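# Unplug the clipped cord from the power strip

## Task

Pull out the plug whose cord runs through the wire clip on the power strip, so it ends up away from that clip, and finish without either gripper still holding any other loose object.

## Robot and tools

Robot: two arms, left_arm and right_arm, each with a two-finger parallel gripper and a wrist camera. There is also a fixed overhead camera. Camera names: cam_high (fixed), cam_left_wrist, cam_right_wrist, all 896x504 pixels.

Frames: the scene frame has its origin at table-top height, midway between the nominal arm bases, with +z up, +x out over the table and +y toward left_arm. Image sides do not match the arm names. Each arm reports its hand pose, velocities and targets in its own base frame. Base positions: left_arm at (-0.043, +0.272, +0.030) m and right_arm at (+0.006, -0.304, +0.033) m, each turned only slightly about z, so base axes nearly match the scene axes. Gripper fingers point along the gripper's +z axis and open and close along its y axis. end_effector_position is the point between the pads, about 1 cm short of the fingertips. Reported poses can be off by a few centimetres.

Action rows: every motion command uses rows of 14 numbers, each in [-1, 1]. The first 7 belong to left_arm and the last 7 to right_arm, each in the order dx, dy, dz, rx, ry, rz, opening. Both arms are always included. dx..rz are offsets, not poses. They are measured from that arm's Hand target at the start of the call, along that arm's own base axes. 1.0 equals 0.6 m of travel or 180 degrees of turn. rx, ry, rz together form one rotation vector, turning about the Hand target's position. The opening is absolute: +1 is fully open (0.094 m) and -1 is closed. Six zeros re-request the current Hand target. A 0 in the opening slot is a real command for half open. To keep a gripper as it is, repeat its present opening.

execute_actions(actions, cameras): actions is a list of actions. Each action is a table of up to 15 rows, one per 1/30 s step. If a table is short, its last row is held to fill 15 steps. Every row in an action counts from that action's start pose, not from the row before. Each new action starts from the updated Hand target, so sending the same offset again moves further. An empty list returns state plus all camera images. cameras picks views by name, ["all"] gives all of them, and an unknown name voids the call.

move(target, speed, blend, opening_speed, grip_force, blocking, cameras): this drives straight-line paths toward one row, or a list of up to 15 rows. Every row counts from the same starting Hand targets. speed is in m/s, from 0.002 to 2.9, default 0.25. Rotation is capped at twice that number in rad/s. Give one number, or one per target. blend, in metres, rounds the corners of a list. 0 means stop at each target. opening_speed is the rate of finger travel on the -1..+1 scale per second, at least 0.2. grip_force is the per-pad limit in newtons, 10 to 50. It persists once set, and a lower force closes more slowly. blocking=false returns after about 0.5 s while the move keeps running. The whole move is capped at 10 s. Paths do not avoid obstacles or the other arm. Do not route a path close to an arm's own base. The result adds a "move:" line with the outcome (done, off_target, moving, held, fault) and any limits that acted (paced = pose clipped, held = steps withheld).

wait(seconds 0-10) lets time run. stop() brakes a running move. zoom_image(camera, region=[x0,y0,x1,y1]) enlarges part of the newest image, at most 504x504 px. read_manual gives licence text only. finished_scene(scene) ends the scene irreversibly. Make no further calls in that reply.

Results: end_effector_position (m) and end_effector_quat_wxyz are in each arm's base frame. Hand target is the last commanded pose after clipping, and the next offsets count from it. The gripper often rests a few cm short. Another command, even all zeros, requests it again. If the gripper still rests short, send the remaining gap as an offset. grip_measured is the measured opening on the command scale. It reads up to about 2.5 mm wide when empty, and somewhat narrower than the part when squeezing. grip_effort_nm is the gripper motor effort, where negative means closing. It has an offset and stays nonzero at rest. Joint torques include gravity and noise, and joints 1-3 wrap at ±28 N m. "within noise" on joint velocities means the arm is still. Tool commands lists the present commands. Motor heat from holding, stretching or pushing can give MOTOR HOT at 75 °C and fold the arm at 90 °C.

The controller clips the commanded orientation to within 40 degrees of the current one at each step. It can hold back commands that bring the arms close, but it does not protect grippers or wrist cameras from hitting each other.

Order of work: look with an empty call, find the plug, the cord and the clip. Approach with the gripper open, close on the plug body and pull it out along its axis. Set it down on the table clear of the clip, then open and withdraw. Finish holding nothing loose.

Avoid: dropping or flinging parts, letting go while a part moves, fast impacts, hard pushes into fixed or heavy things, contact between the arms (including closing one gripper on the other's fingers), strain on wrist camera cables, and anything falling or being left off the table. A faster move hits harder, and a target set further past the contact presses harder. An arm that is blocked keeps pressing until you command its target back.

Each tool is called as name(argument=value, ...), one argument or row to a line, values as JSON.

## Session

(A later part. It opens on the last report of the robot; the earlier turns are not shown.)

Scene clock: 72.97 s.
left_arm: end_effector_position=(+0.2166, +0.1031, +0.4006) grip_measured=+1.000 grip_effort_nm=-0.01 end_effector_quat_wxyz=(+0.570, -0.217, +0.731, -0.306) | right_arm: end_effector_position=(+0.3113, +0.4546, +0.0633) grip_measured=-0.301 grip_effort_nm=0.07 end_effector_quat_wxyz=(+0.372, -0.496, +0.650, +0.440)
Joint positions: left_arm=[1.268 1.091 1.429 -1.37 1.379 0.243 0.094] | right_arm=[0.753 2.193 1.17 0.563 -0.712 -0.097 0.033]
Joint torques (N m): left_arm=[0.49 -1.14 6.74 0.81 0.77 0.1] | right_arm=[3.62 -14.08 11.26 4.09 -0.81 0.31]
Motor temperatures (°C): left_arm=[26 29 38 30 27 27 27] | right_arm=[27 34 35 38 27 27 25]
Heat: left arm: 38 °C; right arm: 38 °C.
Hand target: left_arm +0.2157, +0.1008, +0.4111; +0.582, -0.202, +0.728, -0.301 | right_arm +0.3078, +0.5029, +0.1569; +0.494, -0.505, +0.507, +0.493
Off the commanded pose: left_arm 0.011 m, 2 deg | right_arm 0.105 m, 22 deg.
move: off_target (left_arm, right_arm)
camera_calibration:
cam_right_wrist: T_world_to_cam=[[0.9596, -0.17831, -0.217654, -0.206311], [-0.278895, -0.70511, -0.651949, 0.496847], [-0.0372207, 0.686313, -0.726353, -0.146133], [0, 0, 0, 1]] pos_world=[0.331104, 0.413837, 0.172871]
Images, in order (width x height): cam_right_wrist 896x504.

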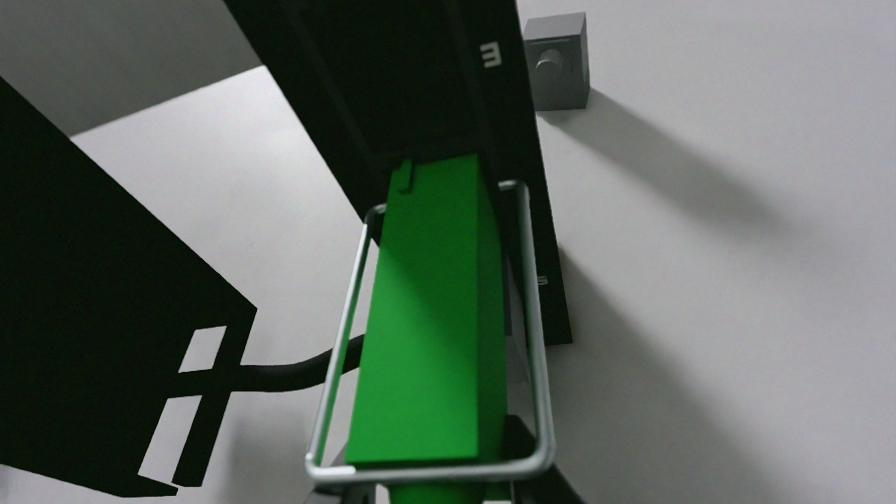

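move(
  target=[0,0,0,0,0,0,1,0.005,0.02,0.06,0,0,0,-0.3],
  speed=0.06,
  cameras=["cam_right_wrist"],
)

Scene clock: 75.60 s.
left_arm: end_effector_position=(+0.2166, +0.1031, +0.4006) grip_measured=+1.000 grip_effort_nm=-0.01 end_effector_quat_wxyz=(+0.570, -0.217, +0.731, -0.306) | right_arm: end_effector_position=(+0.3107, +0.4546, +0.0642) grip_measured=-0.301 grip_effort_nm=0.07 end_effector_quat_wxyz=(+0.373, -0.490, +0.651, +0.444)
Joint positions: left_arm=[1.268 1.091 1.429 -1.37 1.379 0.243 0.094] | right_arm=[0.754 2.193 1.161 0.585 -0.712 -0.077 0.033]
Joint torques (N m): left_arm=[0.5 -1.11 6.83 0.81 0.78 0.09] | right_arm=[4.83 -18.74 16.27 3.41 -0.68 0.49]
Heat: left arm: 38 °C; right arm: 41 °C.
Hand target: left_arm +0.2157, +0.1008, +0.4111; +0.582, -0.202, +0.728, -0.301 | right_arm +0.3109, +0.5149, +0.1930; +0.495, -0.505, +0.507, +0.493
Off the commanded pose: left_arm 0.011 m, 2 deg | right_arm 0.142 m, 22 deg.
move: off_target (left_arm, right_arm)
camera_calibration:
cam_right_wrist: T_world_to_cam=[[0.956537, -0.18197, -0.227867, -0.20236], [-0.288944, -0.69686, -0.656428, 0.4969], [-0.0393414, 0.693738, -0.719152, -0.148629], [0, 0, 0, 1]] pos_world=[0.331294, 0.412556, 0.173181]
Images, in order (width x height): cam_right_wrist 896x504.

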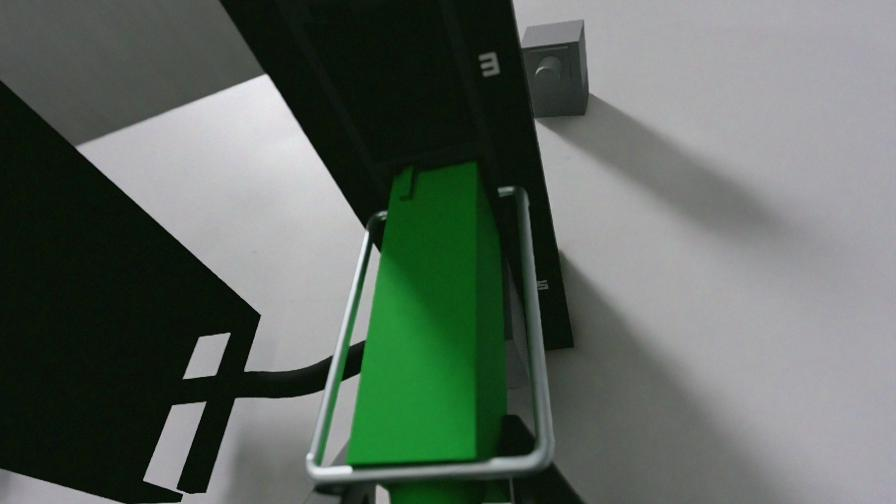

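move(
  target=[0,0,0,0,0,0,1,0.0,-0.095,-0.03,-0.04,0,0,-0.3],
  speed=0.08,
  cameras=["cam_right_wrist"],
)

Scene clock: 79.33 s.
left_arm: end_effector_position=(+0.2166, +0.1031, +0.4006) grip_measured=+1.000 grip_effort_nm=-0.01 end_effector_quat_wxyz=(+0.570, -0.217, +0.731, -0.306) | right_arm: end_effector_position=(+0.3100, +0.4549, +0.1313) grip_measured=-0.301 grip_effort_nm=0.07 end_effector_quat_wxyz=(+0.426, -0.525, +0.577, +0.458)
Joint positions: left_arm=[1.268 1.091 1.429 -1.37 1.379 0.243 0.094] | right_arm=[0.733 2.087 1.182 0.588 -0.802 -0.148 0.033]
Joint torques (N m): left_arm=[0.49 -1.21 6.74 0.82 0.77 0.1] | right_arm=[-0.28 -15.51 9.95 1.67 -0.26 -0.19]
Heat: left arm: 38 °C; right arm: 42 °C.
Hand target: left_arm +0.2157, +0.1008, +0.4111; +0.582, -0.202, +0.728, -0.301 | right_arm +0.3108, +0.4579, +0.1749; +0.462, -0.535, +0.537, +0.461
Off the commanded pose: left_arm 0.011 m, 2 deg | right_arm 0.044 m, 6 deg.
move: off_target (left_arm, right_arm)
camera_calibration:
cam_right_wrist: T_world_to_cam=[[0.99093, -0.0833099, -0.10544, -0.257961], [-0.134327, -0.636234, -0.759712, 0.479037], [-0.00379307, 0.766985, -0.641654, -0.155272], [0, 0, 0, 1]] pos_world=[0.31938, 0.40238, 0.2371]
Images, in order (width x height): cam_right_wrist 896x504.

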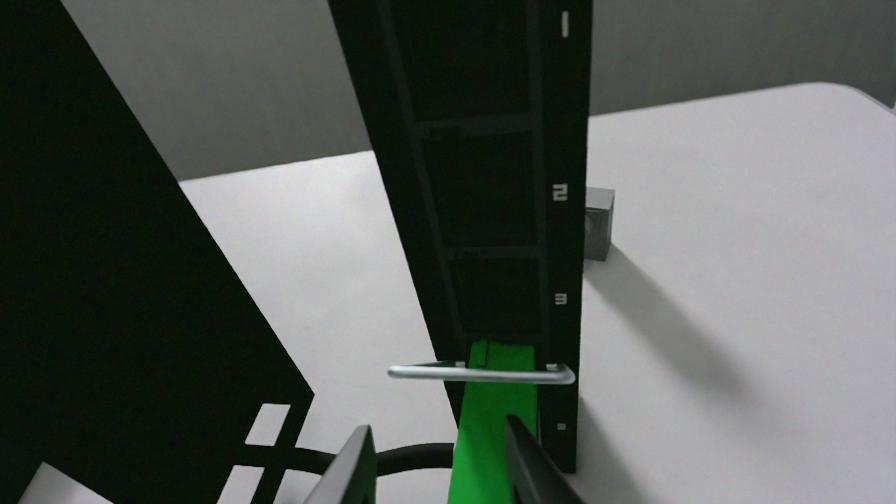

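move(
  target=[
    [0,0,0,0,0,0,1,0.01,0.08,0.0,0,0,0,-0.3],
    [0,0,0,0,0,0,1,0.01,-0.15,-0.04,0,0,0,-0.3],
  ],
  speed=[0.1,0.15],
  cameras=["cam_right_wrist","cam_high"],
)

Scene clock: 84.73 s.
left_arm: end_effector_position=(+0.2166, +0.1031, +0.4006) grip_measured=+1.000 grip_effort_nm=-0.01 end_effector_quat_wxyz=(+0.570, -0.217, +0.731, -0.306) | right_arm: end_effector_position=(+0.3226, +0.3686, +0.1275) grip_measured=-0.301 grip_effort_nm=0.07 end_effector_quat_wxyz=(-0.440, +0.524, -0.564, -0.462)
Joint positions: left_arm=[1.268 1.091 1.429 -1.37 1.379 0.243 0.094] | right_arm=[0.536 1.984 0.974 0.662 -0.995 -0.234 0.033]
Joint torques (N m): left_arm=[0.49 -1.17 6.75 0.82 0.77 0.1] | right_arm=[-0.2 -13.48 5.91 1.66 -0.31 -0.14]
Heat: left arm: 38 °C; right arm: 41 °C.
Hand target: left_arm +0.2157, +0.1008, +0.4111; +0.582, -0.202, +0.728, -0.301 | right_arm +0.3169, +0.3679, +0.1509; -0.462, +0.535, -0.537, -0.461
Off the commanded pose: left_arm 0.011 m, 2 deg | right_arm 0.024 m, 4 deg.
move: off_target (left_arm, right_arm)
camera_calibration:
cam_right_wrist: T_world_to_cam=[[0.993334, -0.0776147, -0.0852305, -0.283479], [-0.114955, -0.611931, -0.782512, 0.410665], [0.00857925, 0.787093, -0.616774, -0.105974], [0, 0, 0, 1]] pos_world=[0.329706, 0.312708, 0.231827]
Images, in order (width x height): cam_high 896x504, cam_right_wrist 896x504.

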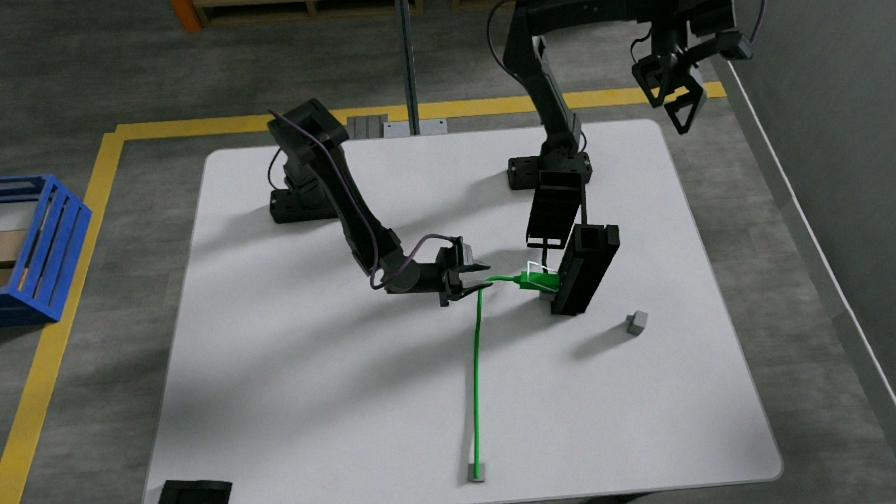

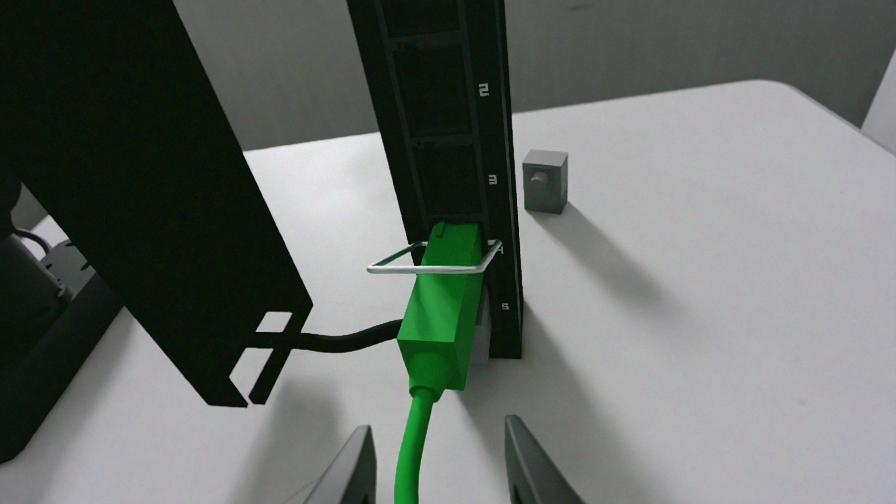

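move(
  target=[
    [0,0,0,0,0,0,1,0.012,0.0,-0.115,0,0,0,0.15],
    [0,0,0,0,0,0,1,0.012,0.1,-0.115,0,0,0,0.15],
  ],
  speed=0.15,
  cameras=["cam_right_wrist"],
)

Scene clock: 89.50 s.
left_arm: end_effector_position=(+0.2166, +0.1031, +0.4006) grip_measured=+1.000 grip_effort_nm=-0.01 end_effector_quat_wxyz=(+0.570, -0.217, +0.731, -0.306) | right_arm: end_effector_position=(+0.3186, +0.4243, +0.0907) grip_measured=+0.147 grip_effort_nm=0.14 end_effector_quat_wxyz=(-0.466, +0.540, -0.528, -0.461)
Joint positions: left_arm=[1.268 1.091 1.429 -1.37 1.379 0.243 0.094] | right_arm=[0.653 2.214 1.073 0.909 -0.912 -0.202 0.054]
Joint torques (N m): left_arm=[0.49 -1.13 6.75 0.81 0.76 0.08] | right_arm=[0.13 -8.13 8.43 1.5 0.03 0.13]
Heat: left arm: 38 °C; right arm: 41 °C.
Hand target: left_arm +0.2157, +0.1008, +0.4111; +0.582, -0.202, +0.728, -0.301 | right_arm +0.3241, +0.4279, +0.0820; -0.462, +0.535, -0.537, -0.461
Off the commanded pose: left_arm 0.011 m, 2 deg | right_arm 0.011 m, 1 deg.
move: off_target (left_arm, right_arm)
camera_calibration:
cam_right_wrist: T_world_to_cam=[[0.999007, -0.0431861, -0.0109541, -0.301482], [-0.0339315, -0.578141, -0.815231, 0.378281], [0.0288736, 0.814793, -0.579032, -0.194185], [0, 0, 0, 1]] pos_world=[0.319625, 0.363901, 0.192645]
Images, in order (width x height): cam_right_wrist 896x504.

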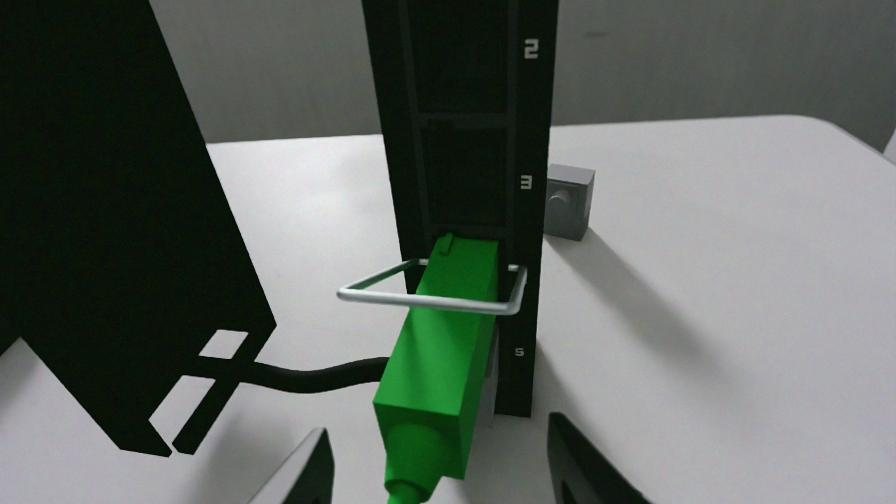

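move(
  target=[
    [0,0,0,0,0,0,1,-0.004,0.0,-0.05,0,0,0,0.15],
    [0,0,0,0,0,0,1,-0.004,0.08,-0.05,0,0,0,0.15],
  ],
  speed=0.12,
  cameras=["cam_right_wrist"],
)

Scene clock: 92.43 s.
left_arm: end_effector_position=(+0.2166, +0.1031, +0.4006) grip_measured=+1.000 grip_effort_nm=-0.01 end_effector_quat_wxyz=(+0.570, -0.217, +0.731, -0.306) | right_arm: end_effector_position=(+0.3244, +0.4543, +0.0514) grip_measured=+0.149 grip_effort_nm=0.05 end_effector_quat_wxyz=(-0.456, +0.535, -0.542, -0.460)
Joint positions: left_arm=[1.268 1.091 1.429 -1.37 1.379 0.243 0.094] | right_arm=[0.704 2.374 1.188 0.941 -0.85 -0.175 0.054]
Joint torques (N m): left_arm=[0.51 -1.16 6.75 0.82 0.76 0.09] | right_arm=[3.28 -9.18 11.03 1.57 0.27 0.16]
Heat: left arm: 38 °C; right arm: 40 °C.
Hand target: left_arm +0.2157, +0.1008, +0.4111; +0.582, -0.202, +0.728, -0.301 | right_arm +0.3217, +0.4759, +0.0519; -0.462, +0.535, -0.537, -0.461
Off the commanded pose: left_arm 0.011 m, 2 deg | right_arm 0.022 m, 1 deg.
move: off_target (left_arm, right_arm)
camera_calibration:
cam_right_wrist: T_world_to_cam=[[0.997681, -0.0572227, -0.0368473, -0.298273], [-0.0636638, -0.593217, -0.802521, 0.379696], [0.024064, 0.803006, -0.595485, -0.233781], [0, 0, 0, 1]] pos_world=[0.32738, 0.395902, 0.154511]
Images, in order (width x height): cam_right_wrist 896x504.

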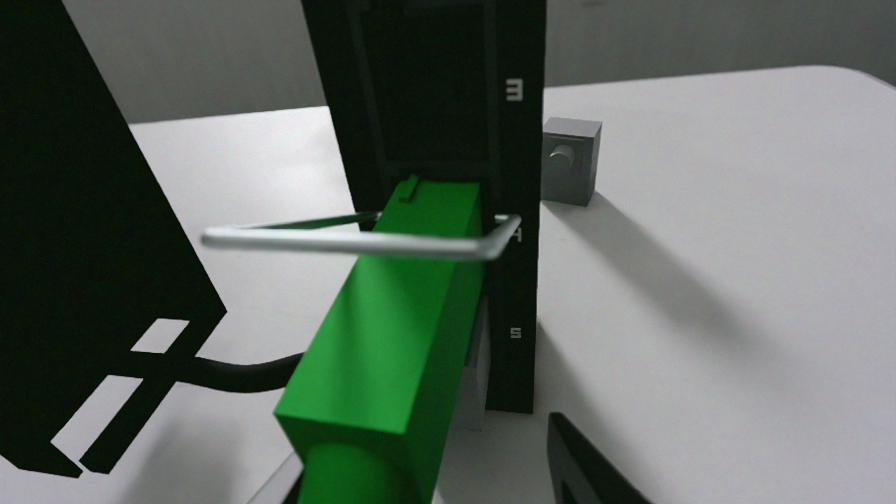

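move(
  target=[
    [0,0,0,0,0,0,1,0.0,-0.1,0.0,0,0,0,0.15],
    [0,0,0,0,0,0,1,-0.016,-0.1,0.005,0,0,0,0.3],
  ],
  speed=0.15,
  blend=[0.01,0],
  cameras=["cam_right_wrist"],
)

Scene clock: 95.30 s.
left_arm: end_effector_position=(+0.2166, +0.1031, +0.4006) grip_measured=+1.000 grip_effort_nm=-0.01 end_effector_quat_wxyz=(+0.570, -0.217, +0.731, -0.306) | right_arm: end_effector_position=(+0.3215, +0.4154, +0.0432) grip_measured=+0.297 grip_effort_nm=0.13 end_effector_quat_wxyz=(-0.465, +0.529, -0.547, -0.453)
Joint positions: left_arm=[1.268 1.091 1.429 -1.37 1.379 0.243 0.094] | right_arm=[0.642 2.338 1.041 1.046 -0.884 -0.193 0.061]
Joint torques (N m): left_arm=[0.5 -1.1 6.76 0.83 0.77 0.09] | right_arm=[0.57 -14.08 3.71 1.43 -0.28 0]
Heat: left arm: 38 °C; right arm: 40 °C.
Hand target: left_arm +0.2157, +0.1008, +0.4111; +0.582, -0.202, +0.728, -0.301 | right_arm +0.3120, +0.4159, +0.0548; -0.462, +0.535, -0.537, -0.461
Off the commanded pose: left_arm 0.011 m, 2 deg | right_arm 0.015 m, 2 deg.
move: off_target (left_arm, right_arm); blend cut to 0.005 m at target 1; target 2's new opening was sent with right_arm's hand 0.016 m and 2 deg from that target
camera_calibration:
cam_right_wrist: T_world_to_cam=[[0.996062, -0.083577, -0.0295853, -0.286668], [-0.0733661, -0.58965, -0.80432, 0.351436], [0.0497777, 0.803323, -0.59346, -0.215837], [0, 0, 0, 1]] pos_world=[0.322066, 0.356653, 0.146095]
Images, in order (width x height): cam_right_wrist 896x504.

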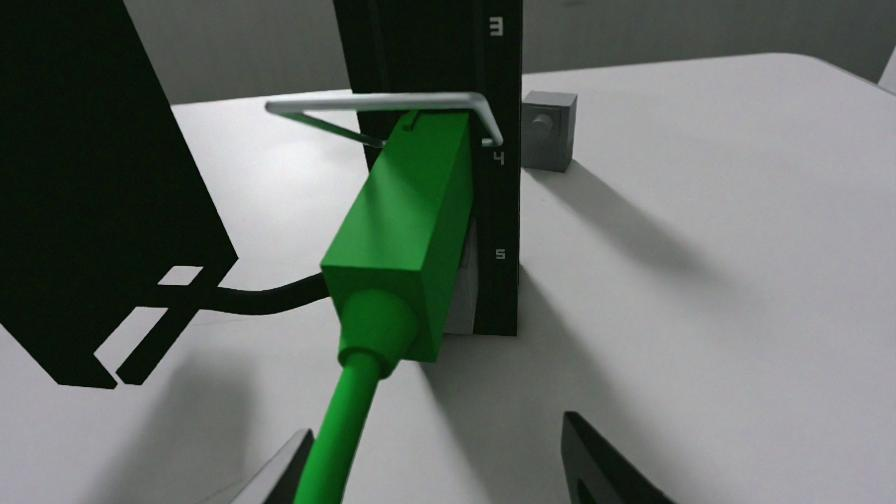

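move(
  target=[
    [0,0,0,0,0,0,1,-0.017,-0.02,0.022,0,0,0,0.3],
    [0,0,0,0,0,0,1,-0.017,0.11,0.022,0,0,0,0.3],
  ],
  speed=0.12,
  cameras=["cam_right_wrist"],
)

Scene clock: 98.73 s.
left_arm: end_effector_position=(+0.2166, +0.1031, +0.4006) grip_measured=+1.000 grip_effort_nm=-0.02 end_effector_quat_wxyz=(+0.570, -0.217, +0.731, -0.306) | right_arm: end_effector_position=(+0.3191, +0.4538, +0.0557) grip_measured=+0.298 grip_effort_nm=0.12 end_effector_quat_wxyz=(+0.458, -0.521, +0.571, +0.438)
Joint positions: left_arm=[1.268 1.091 1.429 -1.37 1.379 0.243 0.094] | right_arm=[0.732 2.309 1.127 0.91 -0.751 -0.165 0.061]
Joint torques (N m): left_arm=[0.47 -1.13 6.78 0.8 0.75 0.1] | right_arm=[4.08 -9.68 11.19 1.86 -0.26 0.17]
Heat: left arm: 38 °C; right arm: 40 °C.
Hand target: left_arm +0.2157, +0.1008, +0.4111; +0.582, -0.202, +0.728, -0.301 | right_arm +0.3018, +0.4819, +0.0681; +0.462, -0.535, +0.537, +0.461
Off the commanded pose: left_arm 0.011 m, 2 deg | right_arm 0.035 m, 5 deg.
move: off_target (left_arm, right_arm)
camera_calibration:
cam_right_wrist: T_world_to_cam=[[0.99081, -0.126818, -0.0470495, -0.258501], [-0.115837, -0.61591, -0.779254, 0.408118], [0.0698453, 0.777543, -0.624939, -0.23202], [0, 0, 0, 1]] pos_world=[0.319606, 0.398986, 0.160867]
Images, in order (width x height): cam_right_wrist 896x504.

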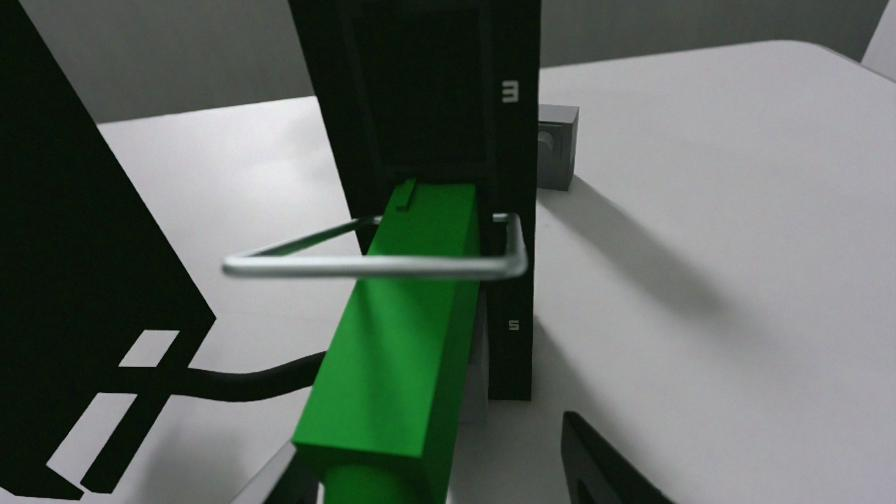

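move(
  target=[
    [0,0,0,0,0,0,1,0.0,-0.13,0.0,0,0,0,0.3],
    [0,0,0,0,0,0,1,-0.003,-0.135,-0.01,0,0,0,0.3],
  ],
  speed=0.15,
  cameras=["cam_right_wrist","cam_high"],
)

Scene clock: 101.97 s.
left_arm: end_effector_position=(+0.2166, +0.1031, +0.4006) grip_measured=+1.000 grip_effort_nm=-0.01 end_effector_quat_wxyz=(+0.570, -0.217, +0.731, -0.306) | right_arm: end_effector_position=(+0.3059, +0.4042, +0.0613) grip_measured=+0.298 grip_effort_nm=0.12 end_effector_quat_wxyz=(-0.470, +0.533, -0.536, -0.455)
Joint positions: left_arm=[1.268 1.091 1.429 -1.37 1.379 0.243 0.094] | right_arm=[0.638 2.251 0.949 1.068 -0.9 -0.197 0.061]
Joint torques (N m): left_arm=[0.46 -1.13 6.72 0.82 0.76 0.1] | right_arm=[-0.16 -11.7 3.66 1.38 -0.25 -0.01]
Heat: left arm: 38 °C; right arm: 40 °C.
Hand target: left_arm +0.2157, +0.1008, +0.4111; +0.582, -0.202, +0.728, -0.301 | right_arm +0.3001, +0.4008, +0.0620; -0.462, +0.535, -0.537, -0.461
Off the commanded pose: left_arm 0.011 m, 2 deg | right_arm 0.007 m, 1 deg.
move: off_target (left_arm)
camera_calibration:
cam_right_wrist: T_world_to_cam=[[0.997427, -0.0701569, -0.0147185, -0.278367], [-0.0527672, -0.579592, -0.813197, 0.348457], [0.0485206, 0.811881, -0.581803, -0.199058], [0, 0, 0, 1]] pos_world=[0.305697, 0.344045, 0.163455]
Images, in order (width x height): cam_high 896x504, cam_right_wrist 896x504.

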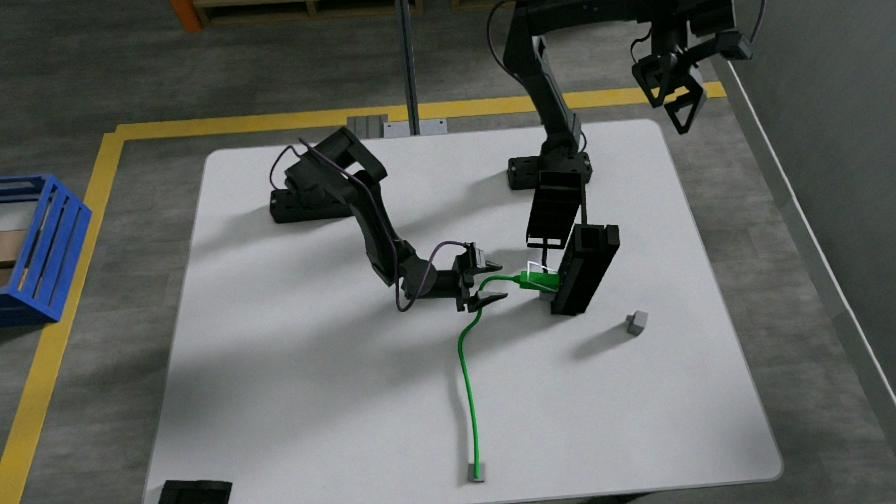

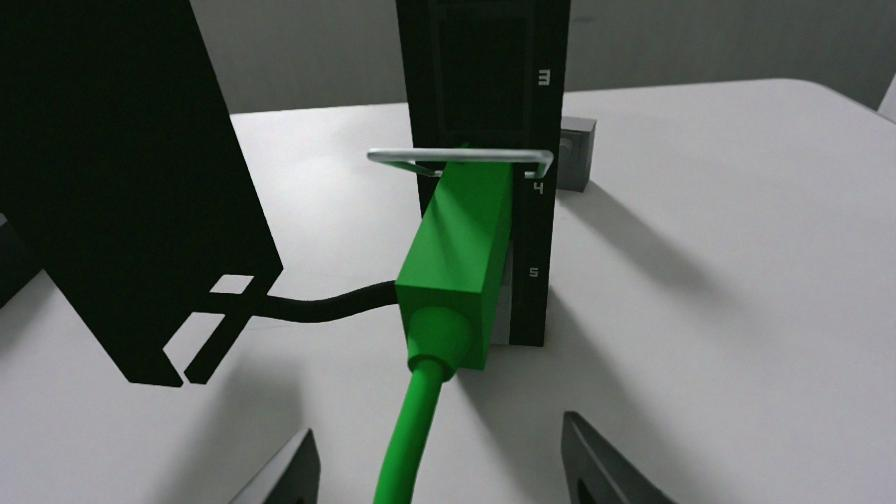

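move(
  target=[0,0,0,0,0,0,1,0.0,0.135,0.0,0,0,0,0.3],
  speed=0.12,
  cameras=["cam_right_wrist"],
)

Scene clock: 104.30 s.
left_arm: end_effector_position=(+0.2166, +0.1031, +0.4006) grip_measured=+1.000 grip_effort_nm=-0.01 end_effector_quat_wxyz=(+0.570, -0.217, +0.731, -0.306) | right_arm: end_effector_position=(+0.3131, +0.4569, +0.0522) grip_measured=+0.298 grip_effort_nm=0.12 end_effector_quat_wxyz=(-0.457, +0.524, -0.566, -0.444)
Joint positions: left_arm=[1.268 1.091 1.429 -1.37 1.379 0.243 0.094] | right_arm=[0.742 2.324 1.124 0.936 -0.759 -0.16 0.061]
Joint torques (N m): left_arm=[0.47 -1.16 6.76 0.82 0.77 0.09] | right_arm=[3.43 -9.46 11.04 1.85 -0.16 0.18]
Heat: left arm: 38 °C; right arm: 40 °C.
Hand target: left_arm +0.2157, +0.1008, +0.4111; +0.582, -0.202, +0.728, -0.301 | right_arm +0.3001, +0.4819, +0.0621; -0.462, +0.535, -0.537, -0.461
Off the commanded pose: left_arm 0.011 m, 2 deg | right_arm 0.030 m, 4 deg.
move: off_target (left_arm, right_arm)
camera_calibration:
cam_right_wrist: T_world_to_cam=[[0.992689, -0.110663, -0.0481979, -0.260238], [-0.106266, -0.611885, -0.783776, 0.402034], [0.0572431, 0.783167, -0.619171, -0.235154], [0, 0, 0, 1]] pos_world=[0.314519, 0.401365, 0.156962]
Images, in order (width x height): cam_right_wrist 896x504.

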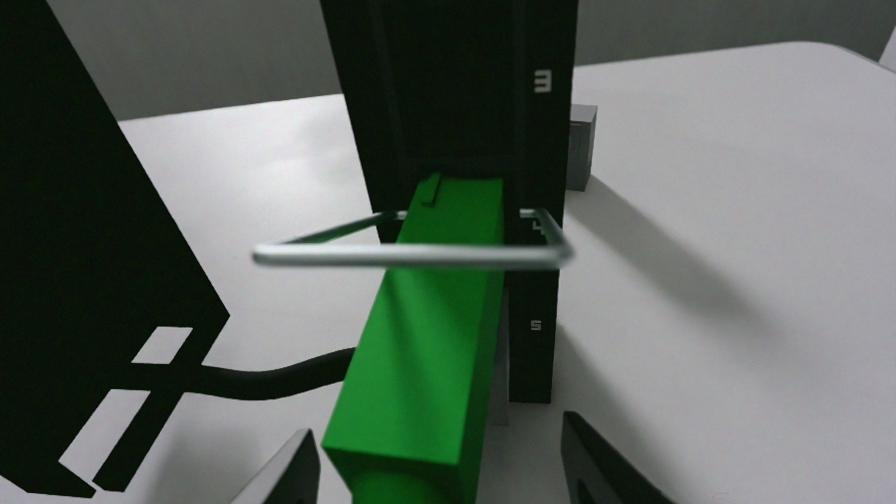

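move(
  target=[
    [0,0,0,0,0,0,1,-0.012,0.0,0.012,0,0,0,0.1],
    [0,0,0,0,0,0,1,-0.012,0.0,0.012,0,0,0,-0.7],
  ],
  speed=0.1,
  opening_speed=1.2,
  cameras=["cam_right_wrist"],
)

Scene clock: 108.77 s.
left_arm: end_effector_position=(+0.2166, +0.1031, +0.4006) grip_measured=+1.000 grip_effort_nm=-0.01 end_effector_quat_wxyz=(+0.570, -0.217, +0.731, -0.306) | right_arm: end_effector_position=(+0.3102, +0.4602, +0.0469) grip_measured=-0.466 grip_effort_nm=-1.03 end_effector_quat_wxyz=(+0.450, -0.523, +0.576, +0.438)
Joint positions: left_arm=[1.268 1.091 1.429 -1.37 1.379 0.243 0.094] | right_arm=[0.757 2.324 1.124 0.914 -0.731 -0.159 0.025]
Joint torques (N m): left_arm=[0.46 -1.16 6.74 0.83 0.75 0.09] | right_arm=[3.36 -11.66 8.77 1.97 -0.33 0.22]
Heat: left arm: 38 °C; right arm: 40 °C.
Hand target: left_arm +0.2157, +0.1008, +0.4111; +0.582, -0.202, +0.728, -0.301 | right_arm +0.2929, +0.4818, +0.0693; +0.462, -0.535, +0.537, +0.461
Off the commanded pose: left_arm 0.011 m, 2 deg | right_arm 0.036 m, 6 deg.
move: off_target (left_arm, right_arm); target 2's new opening was sent with right_arm's hand 0.038 m and 5 deg from that target
camera_calibration:
cam_right_wrist: T_world_to_cam=[[0.990673, -0.123362, -0.0578619, -0.250257], [-0.12298, -0.626666, -0.769523, 0.410869], [0.0586696, 0.769462, -0.635993, -0.234265], [0, 0, 0, 1]] pos_world=[0.312195, 0.406864, 0.152702]
Images, in order (width x height): cam_right_wrist 896x504.

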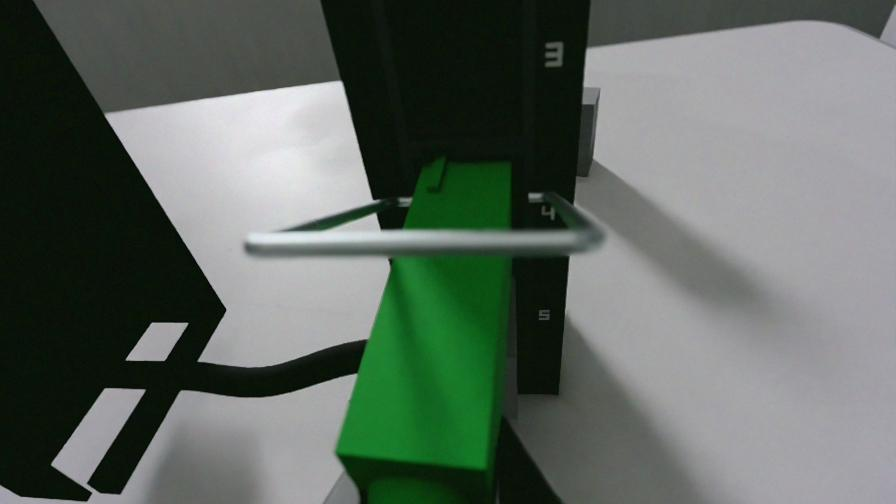

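move(
  target=[0,0,0,0,0,0,1,0.02,-0.27,-0.02,0,0,0,-0.7],
  speed=0.1,
  cameras=["cam_right_wrist","cam_high"],
)

Scene clock: 112.37 s.
left_arm: end_effector_position=(+0.2166, +0.1031, +0.4006) grip_measured=+1.000 grip_effort_nm=-0.01 end_effector_quat_wxyz=(+0.570, -0.217, +0.731, -0.306) | right_arm: end_effector_position=(+0.3071, +0.3187, +0.0333) grip_measured=-0.477 grip_effort_nm=-1.04 end_effector_quat_wxyz=(-0.440, +0.521, -0.567, -0.462)
Joint positions: left_arm=[1.268 1.091 1.429 -1.37 1.379 0.243 0.094] | right_arm=[0.433 2.214 0.778 1.025 -1.084 -0.301 0.025]
Joint torques (N m): left_arm=[0.54 -1.16 6.76 0.81 0.76 0.08] | right_arm=[-0.05 -13.71 3.48 1.58 -0.39 -0.14]
Heat: left arm: 38 °C; right arm: 40 °C.
Hand target: left_arm +0.2157, +0.1008, +0.4111; +0.582, -0.202, +0.728, -0.301 | right_arm +0.3049, +0.3199, +0.0574; -0.462, +0.535, -0.537, -0.461
Off the commanded pose: left_arm 0.011 m, 2 deg | right_arm 0.024 m, 5 deg.
move: off_target (left_arm, right_arm)
camera_calibration:
cam_right_wrist: T_world_to_cam=[[0.992279, -0.0847699, -0.0905357, -0.277127], [-0.123556, -0.612102, -0.781066, 0.30721], [0.0107939, 0.786222, -0.61785, -0.124987], [0, 0, 0, 1]] pos_world=[0.314294, 0.26282, 0.137639]
Images, in order (width x height): cam_high 896x504, cam_right_wrist 896x504.

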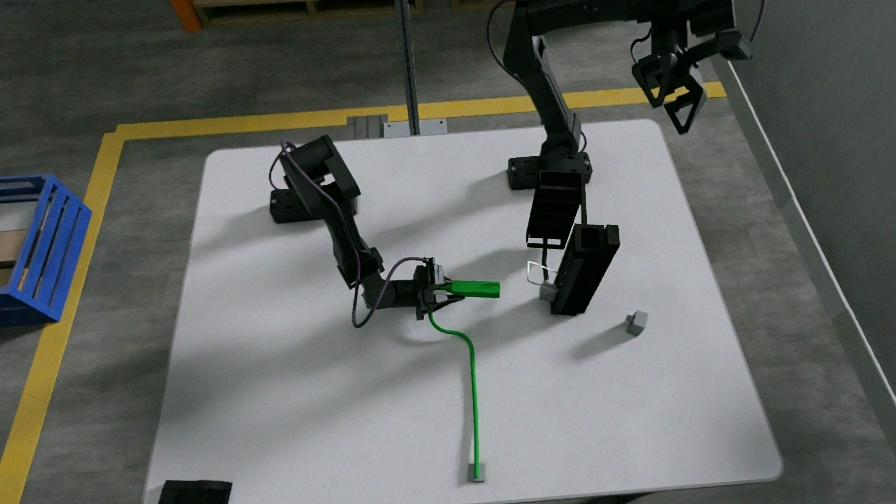

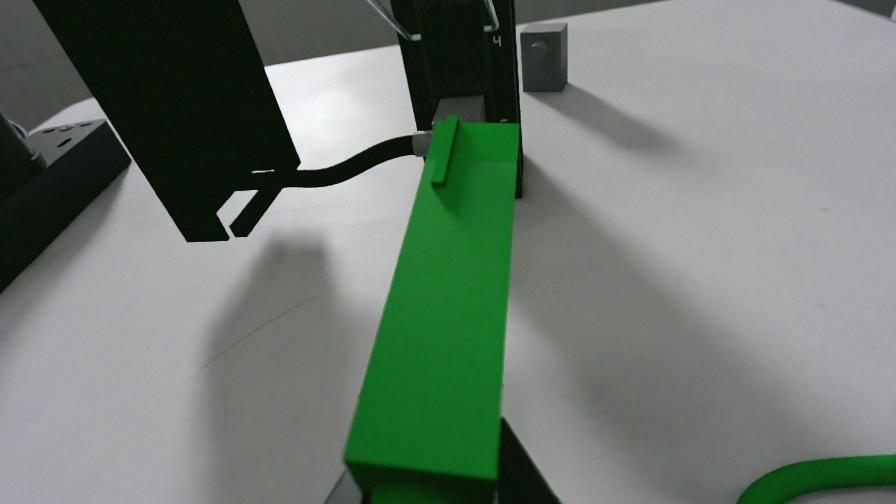

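move(
  target=[
    [0,0,0,0,0,0,1,0.0,-0.05,-0.045,0,0,0,-0.7],
    [0,0,0,0,0,0,1,0.0,-0.05,-0.085,0,0,0,-0.7],
  ],
  speed=[0.1,0.05],
  cameras=["cam_right_wrist","cam_high"],
)

Scene clock: 115.50 s.
left_arm: end_effector_position=(+0.2166, +0.1031, +0.4006) grip_measured=+1.000 grip_effort_nm=-0.01 end_effector_quat_wxyz=(+0.570, -0.217, +0.731, -0.306) | right_arm: end_effector_position=(+0.3054, +0.2890, +0.0063) grip_measured=-0.477 grip_effort_nm=-1.03 end_effector_quat_wxyz=(-0.455, +0.530, -0.551, -0.456)
Joint positions: left_arm=[1.268 1.091 1.429 -1.37 1.379 0.243 0.094] | right_arm=[0.35 2.318 0.744 1.128 -1.167 -0.393 0.025]
Joint torques (N m): left_arm=[0.47 -1.16 6.79 0.82 0.77 0.09] | right_arm=[-0.13 -7.45 4.75 1.62 -0.41 -0.03]
Heat: left arm: 38 °C; right arm: 40 °C.
Hand target: left_arm +0.2157, +0.1008, +0.4111; +0.582, -0.202, +0.728, -0.301 | right_arm +0.3048, +0.2899, +0.0063; -0.462, +0.535, -0.537, -0.461
Off the commanded pose: left_arm 0.011 m, 2 deg | right_arm 0.001 m, 2 deg.
move: off_target (left_arm)
camera_calibration:
cam_right_wrist: T_world_to_cam=[[0.996085, -0.0751463, -0.0465671, -0.28464], [-0.082446, -0.599503, -0.796115, 0.251605], [0.031908, 0.796837, -0.603351, -0.127974], [0, 0, 0, 1]] pos_world=[0.308353, 0.231423, 0.109838]
Images, in order (width x height): cam_high 896x504, cam_right_wrist 896x504.

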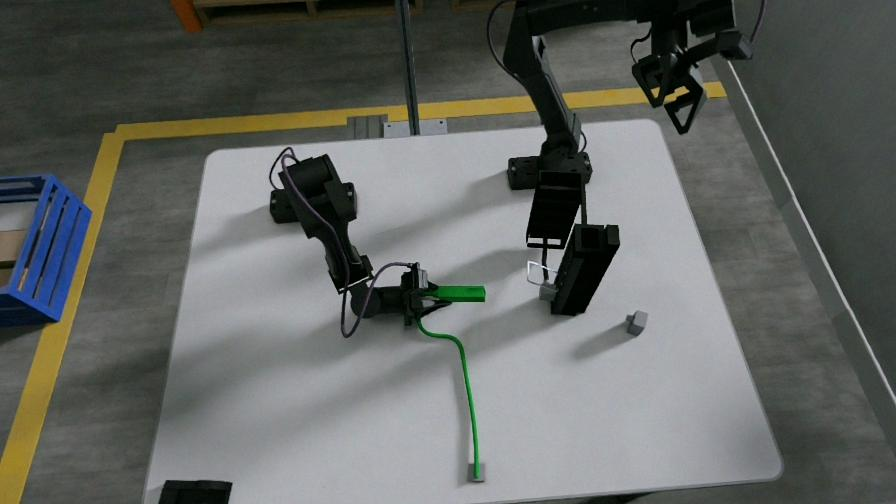

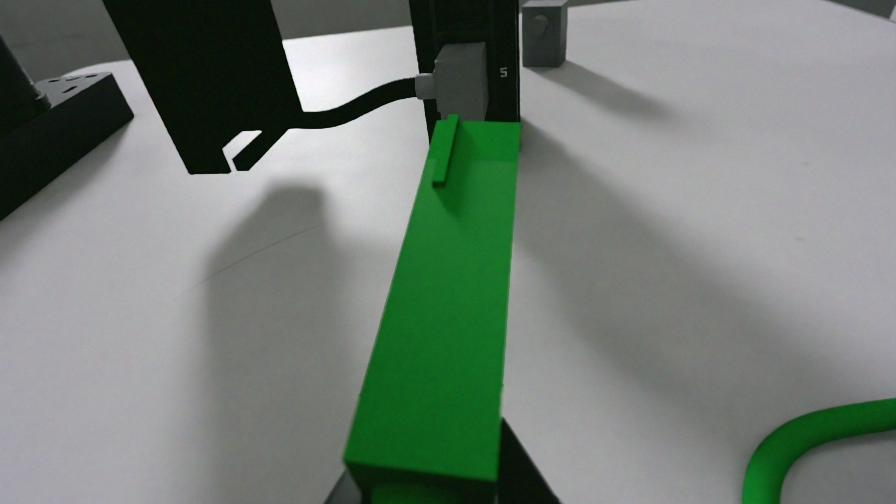

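move(
  target=[
    [0,0,0,0,0,0,1,0,0,-0.025,0,0,0,-0.7],
    [0,0,0,0,0,0,1,0,0,-0.025,0,0,0,0.1],
    [0,0,0,0,0,0,1,0,-0.18,0.03,0,0,0,0.1],
  ],
  speed=[0.04,0.1,0.15],
  opening_speed=0.7,
  cameras=["cam_right_wrist","cam_high"],
)

Scene clock: 123.13 s.
left_arm: end_effector_position=(+0.2166, +0.1031, +0.4006) grip_measured=+1.000 grip_effort_nm=-0.01 end_effector_quat_wxyz=(+0.570, -0.217, +0.731, -0.306) | right_arm: end_effector_position=(+0.2987, +0.1808, +0.0122) grip_measured=+0.097 grip_effort_nm=0.15 end_effector_quat_wxyz=(-0.451, +0.531, -0.551, -0.460)
Joint positions: left_arm=[1.268 1.091 1.429 -1.37 1.379 0.243 0.094] | right_arm=[0.007 2.181 0.865 -0.164 -1.398 -1.45 0.052]
Joint torques (N m): left_arm=[0.43 -1.1 6.72 0.81 0.76 0.08] | right_arm=[0.08 -10.15 5.89 0.22 -0.71 -0.04]
Heat: left arm: 39 °C; right arm: 39 °C.
Hand target: left_arm +0.2157, +0.1008, +0.4111; +0.582, -0.202, +0.728, -0.301 | right_arm +0.3050, +0.1819, +0.0243; -0.462, +0.535, -0.537, -0.460
Off the commanded pose: left_arm 0.011 m, 2 deg | right_arm 0.014 m, 2 deg.
move: off_target (left_arm, right_arm); target 2's new opening was sent with right_arm's hand 0.014 m and 2 deg from that target
camera_calibration:
cam_right_wrist: T_world_to_cam=[[0.996279, -0.0669884, -0.0542291, -0.287273], [-0.0836855, -0.601375, -0.794572, 0.191601], [0.020615, 0.796153, -0.604743, -0.0345735], [0, 0, 0, 1]] pos_world=[0.302951, 0.123506, 0.115754]
Images, in order (width x height): cam_high 896x504, cam_right_wrist 896x504.

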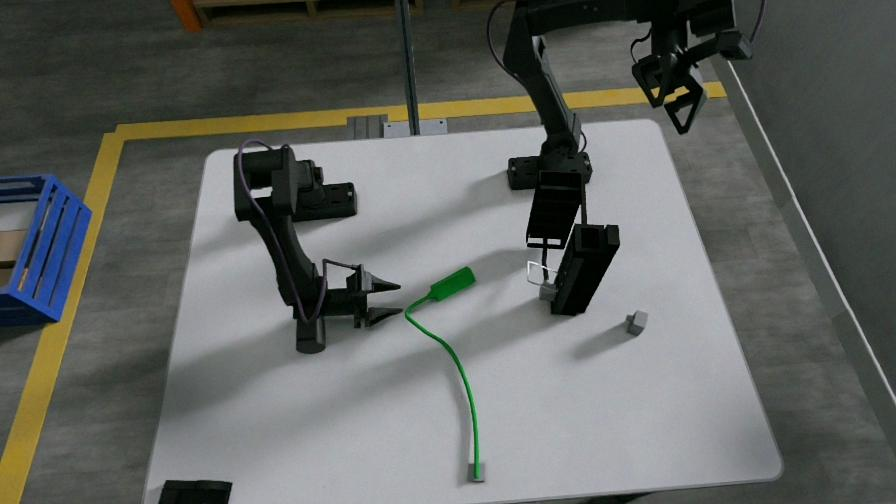

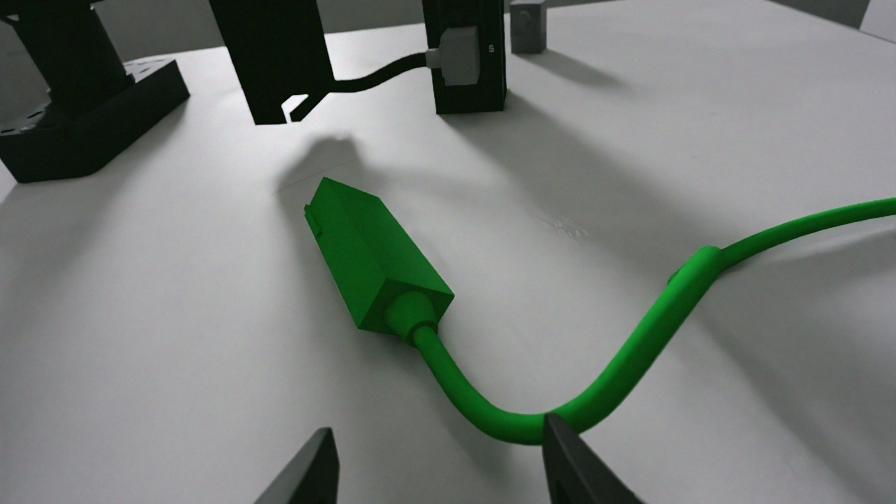

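finished_scene(
  scene=2,
)

The scene is finished: the task was done.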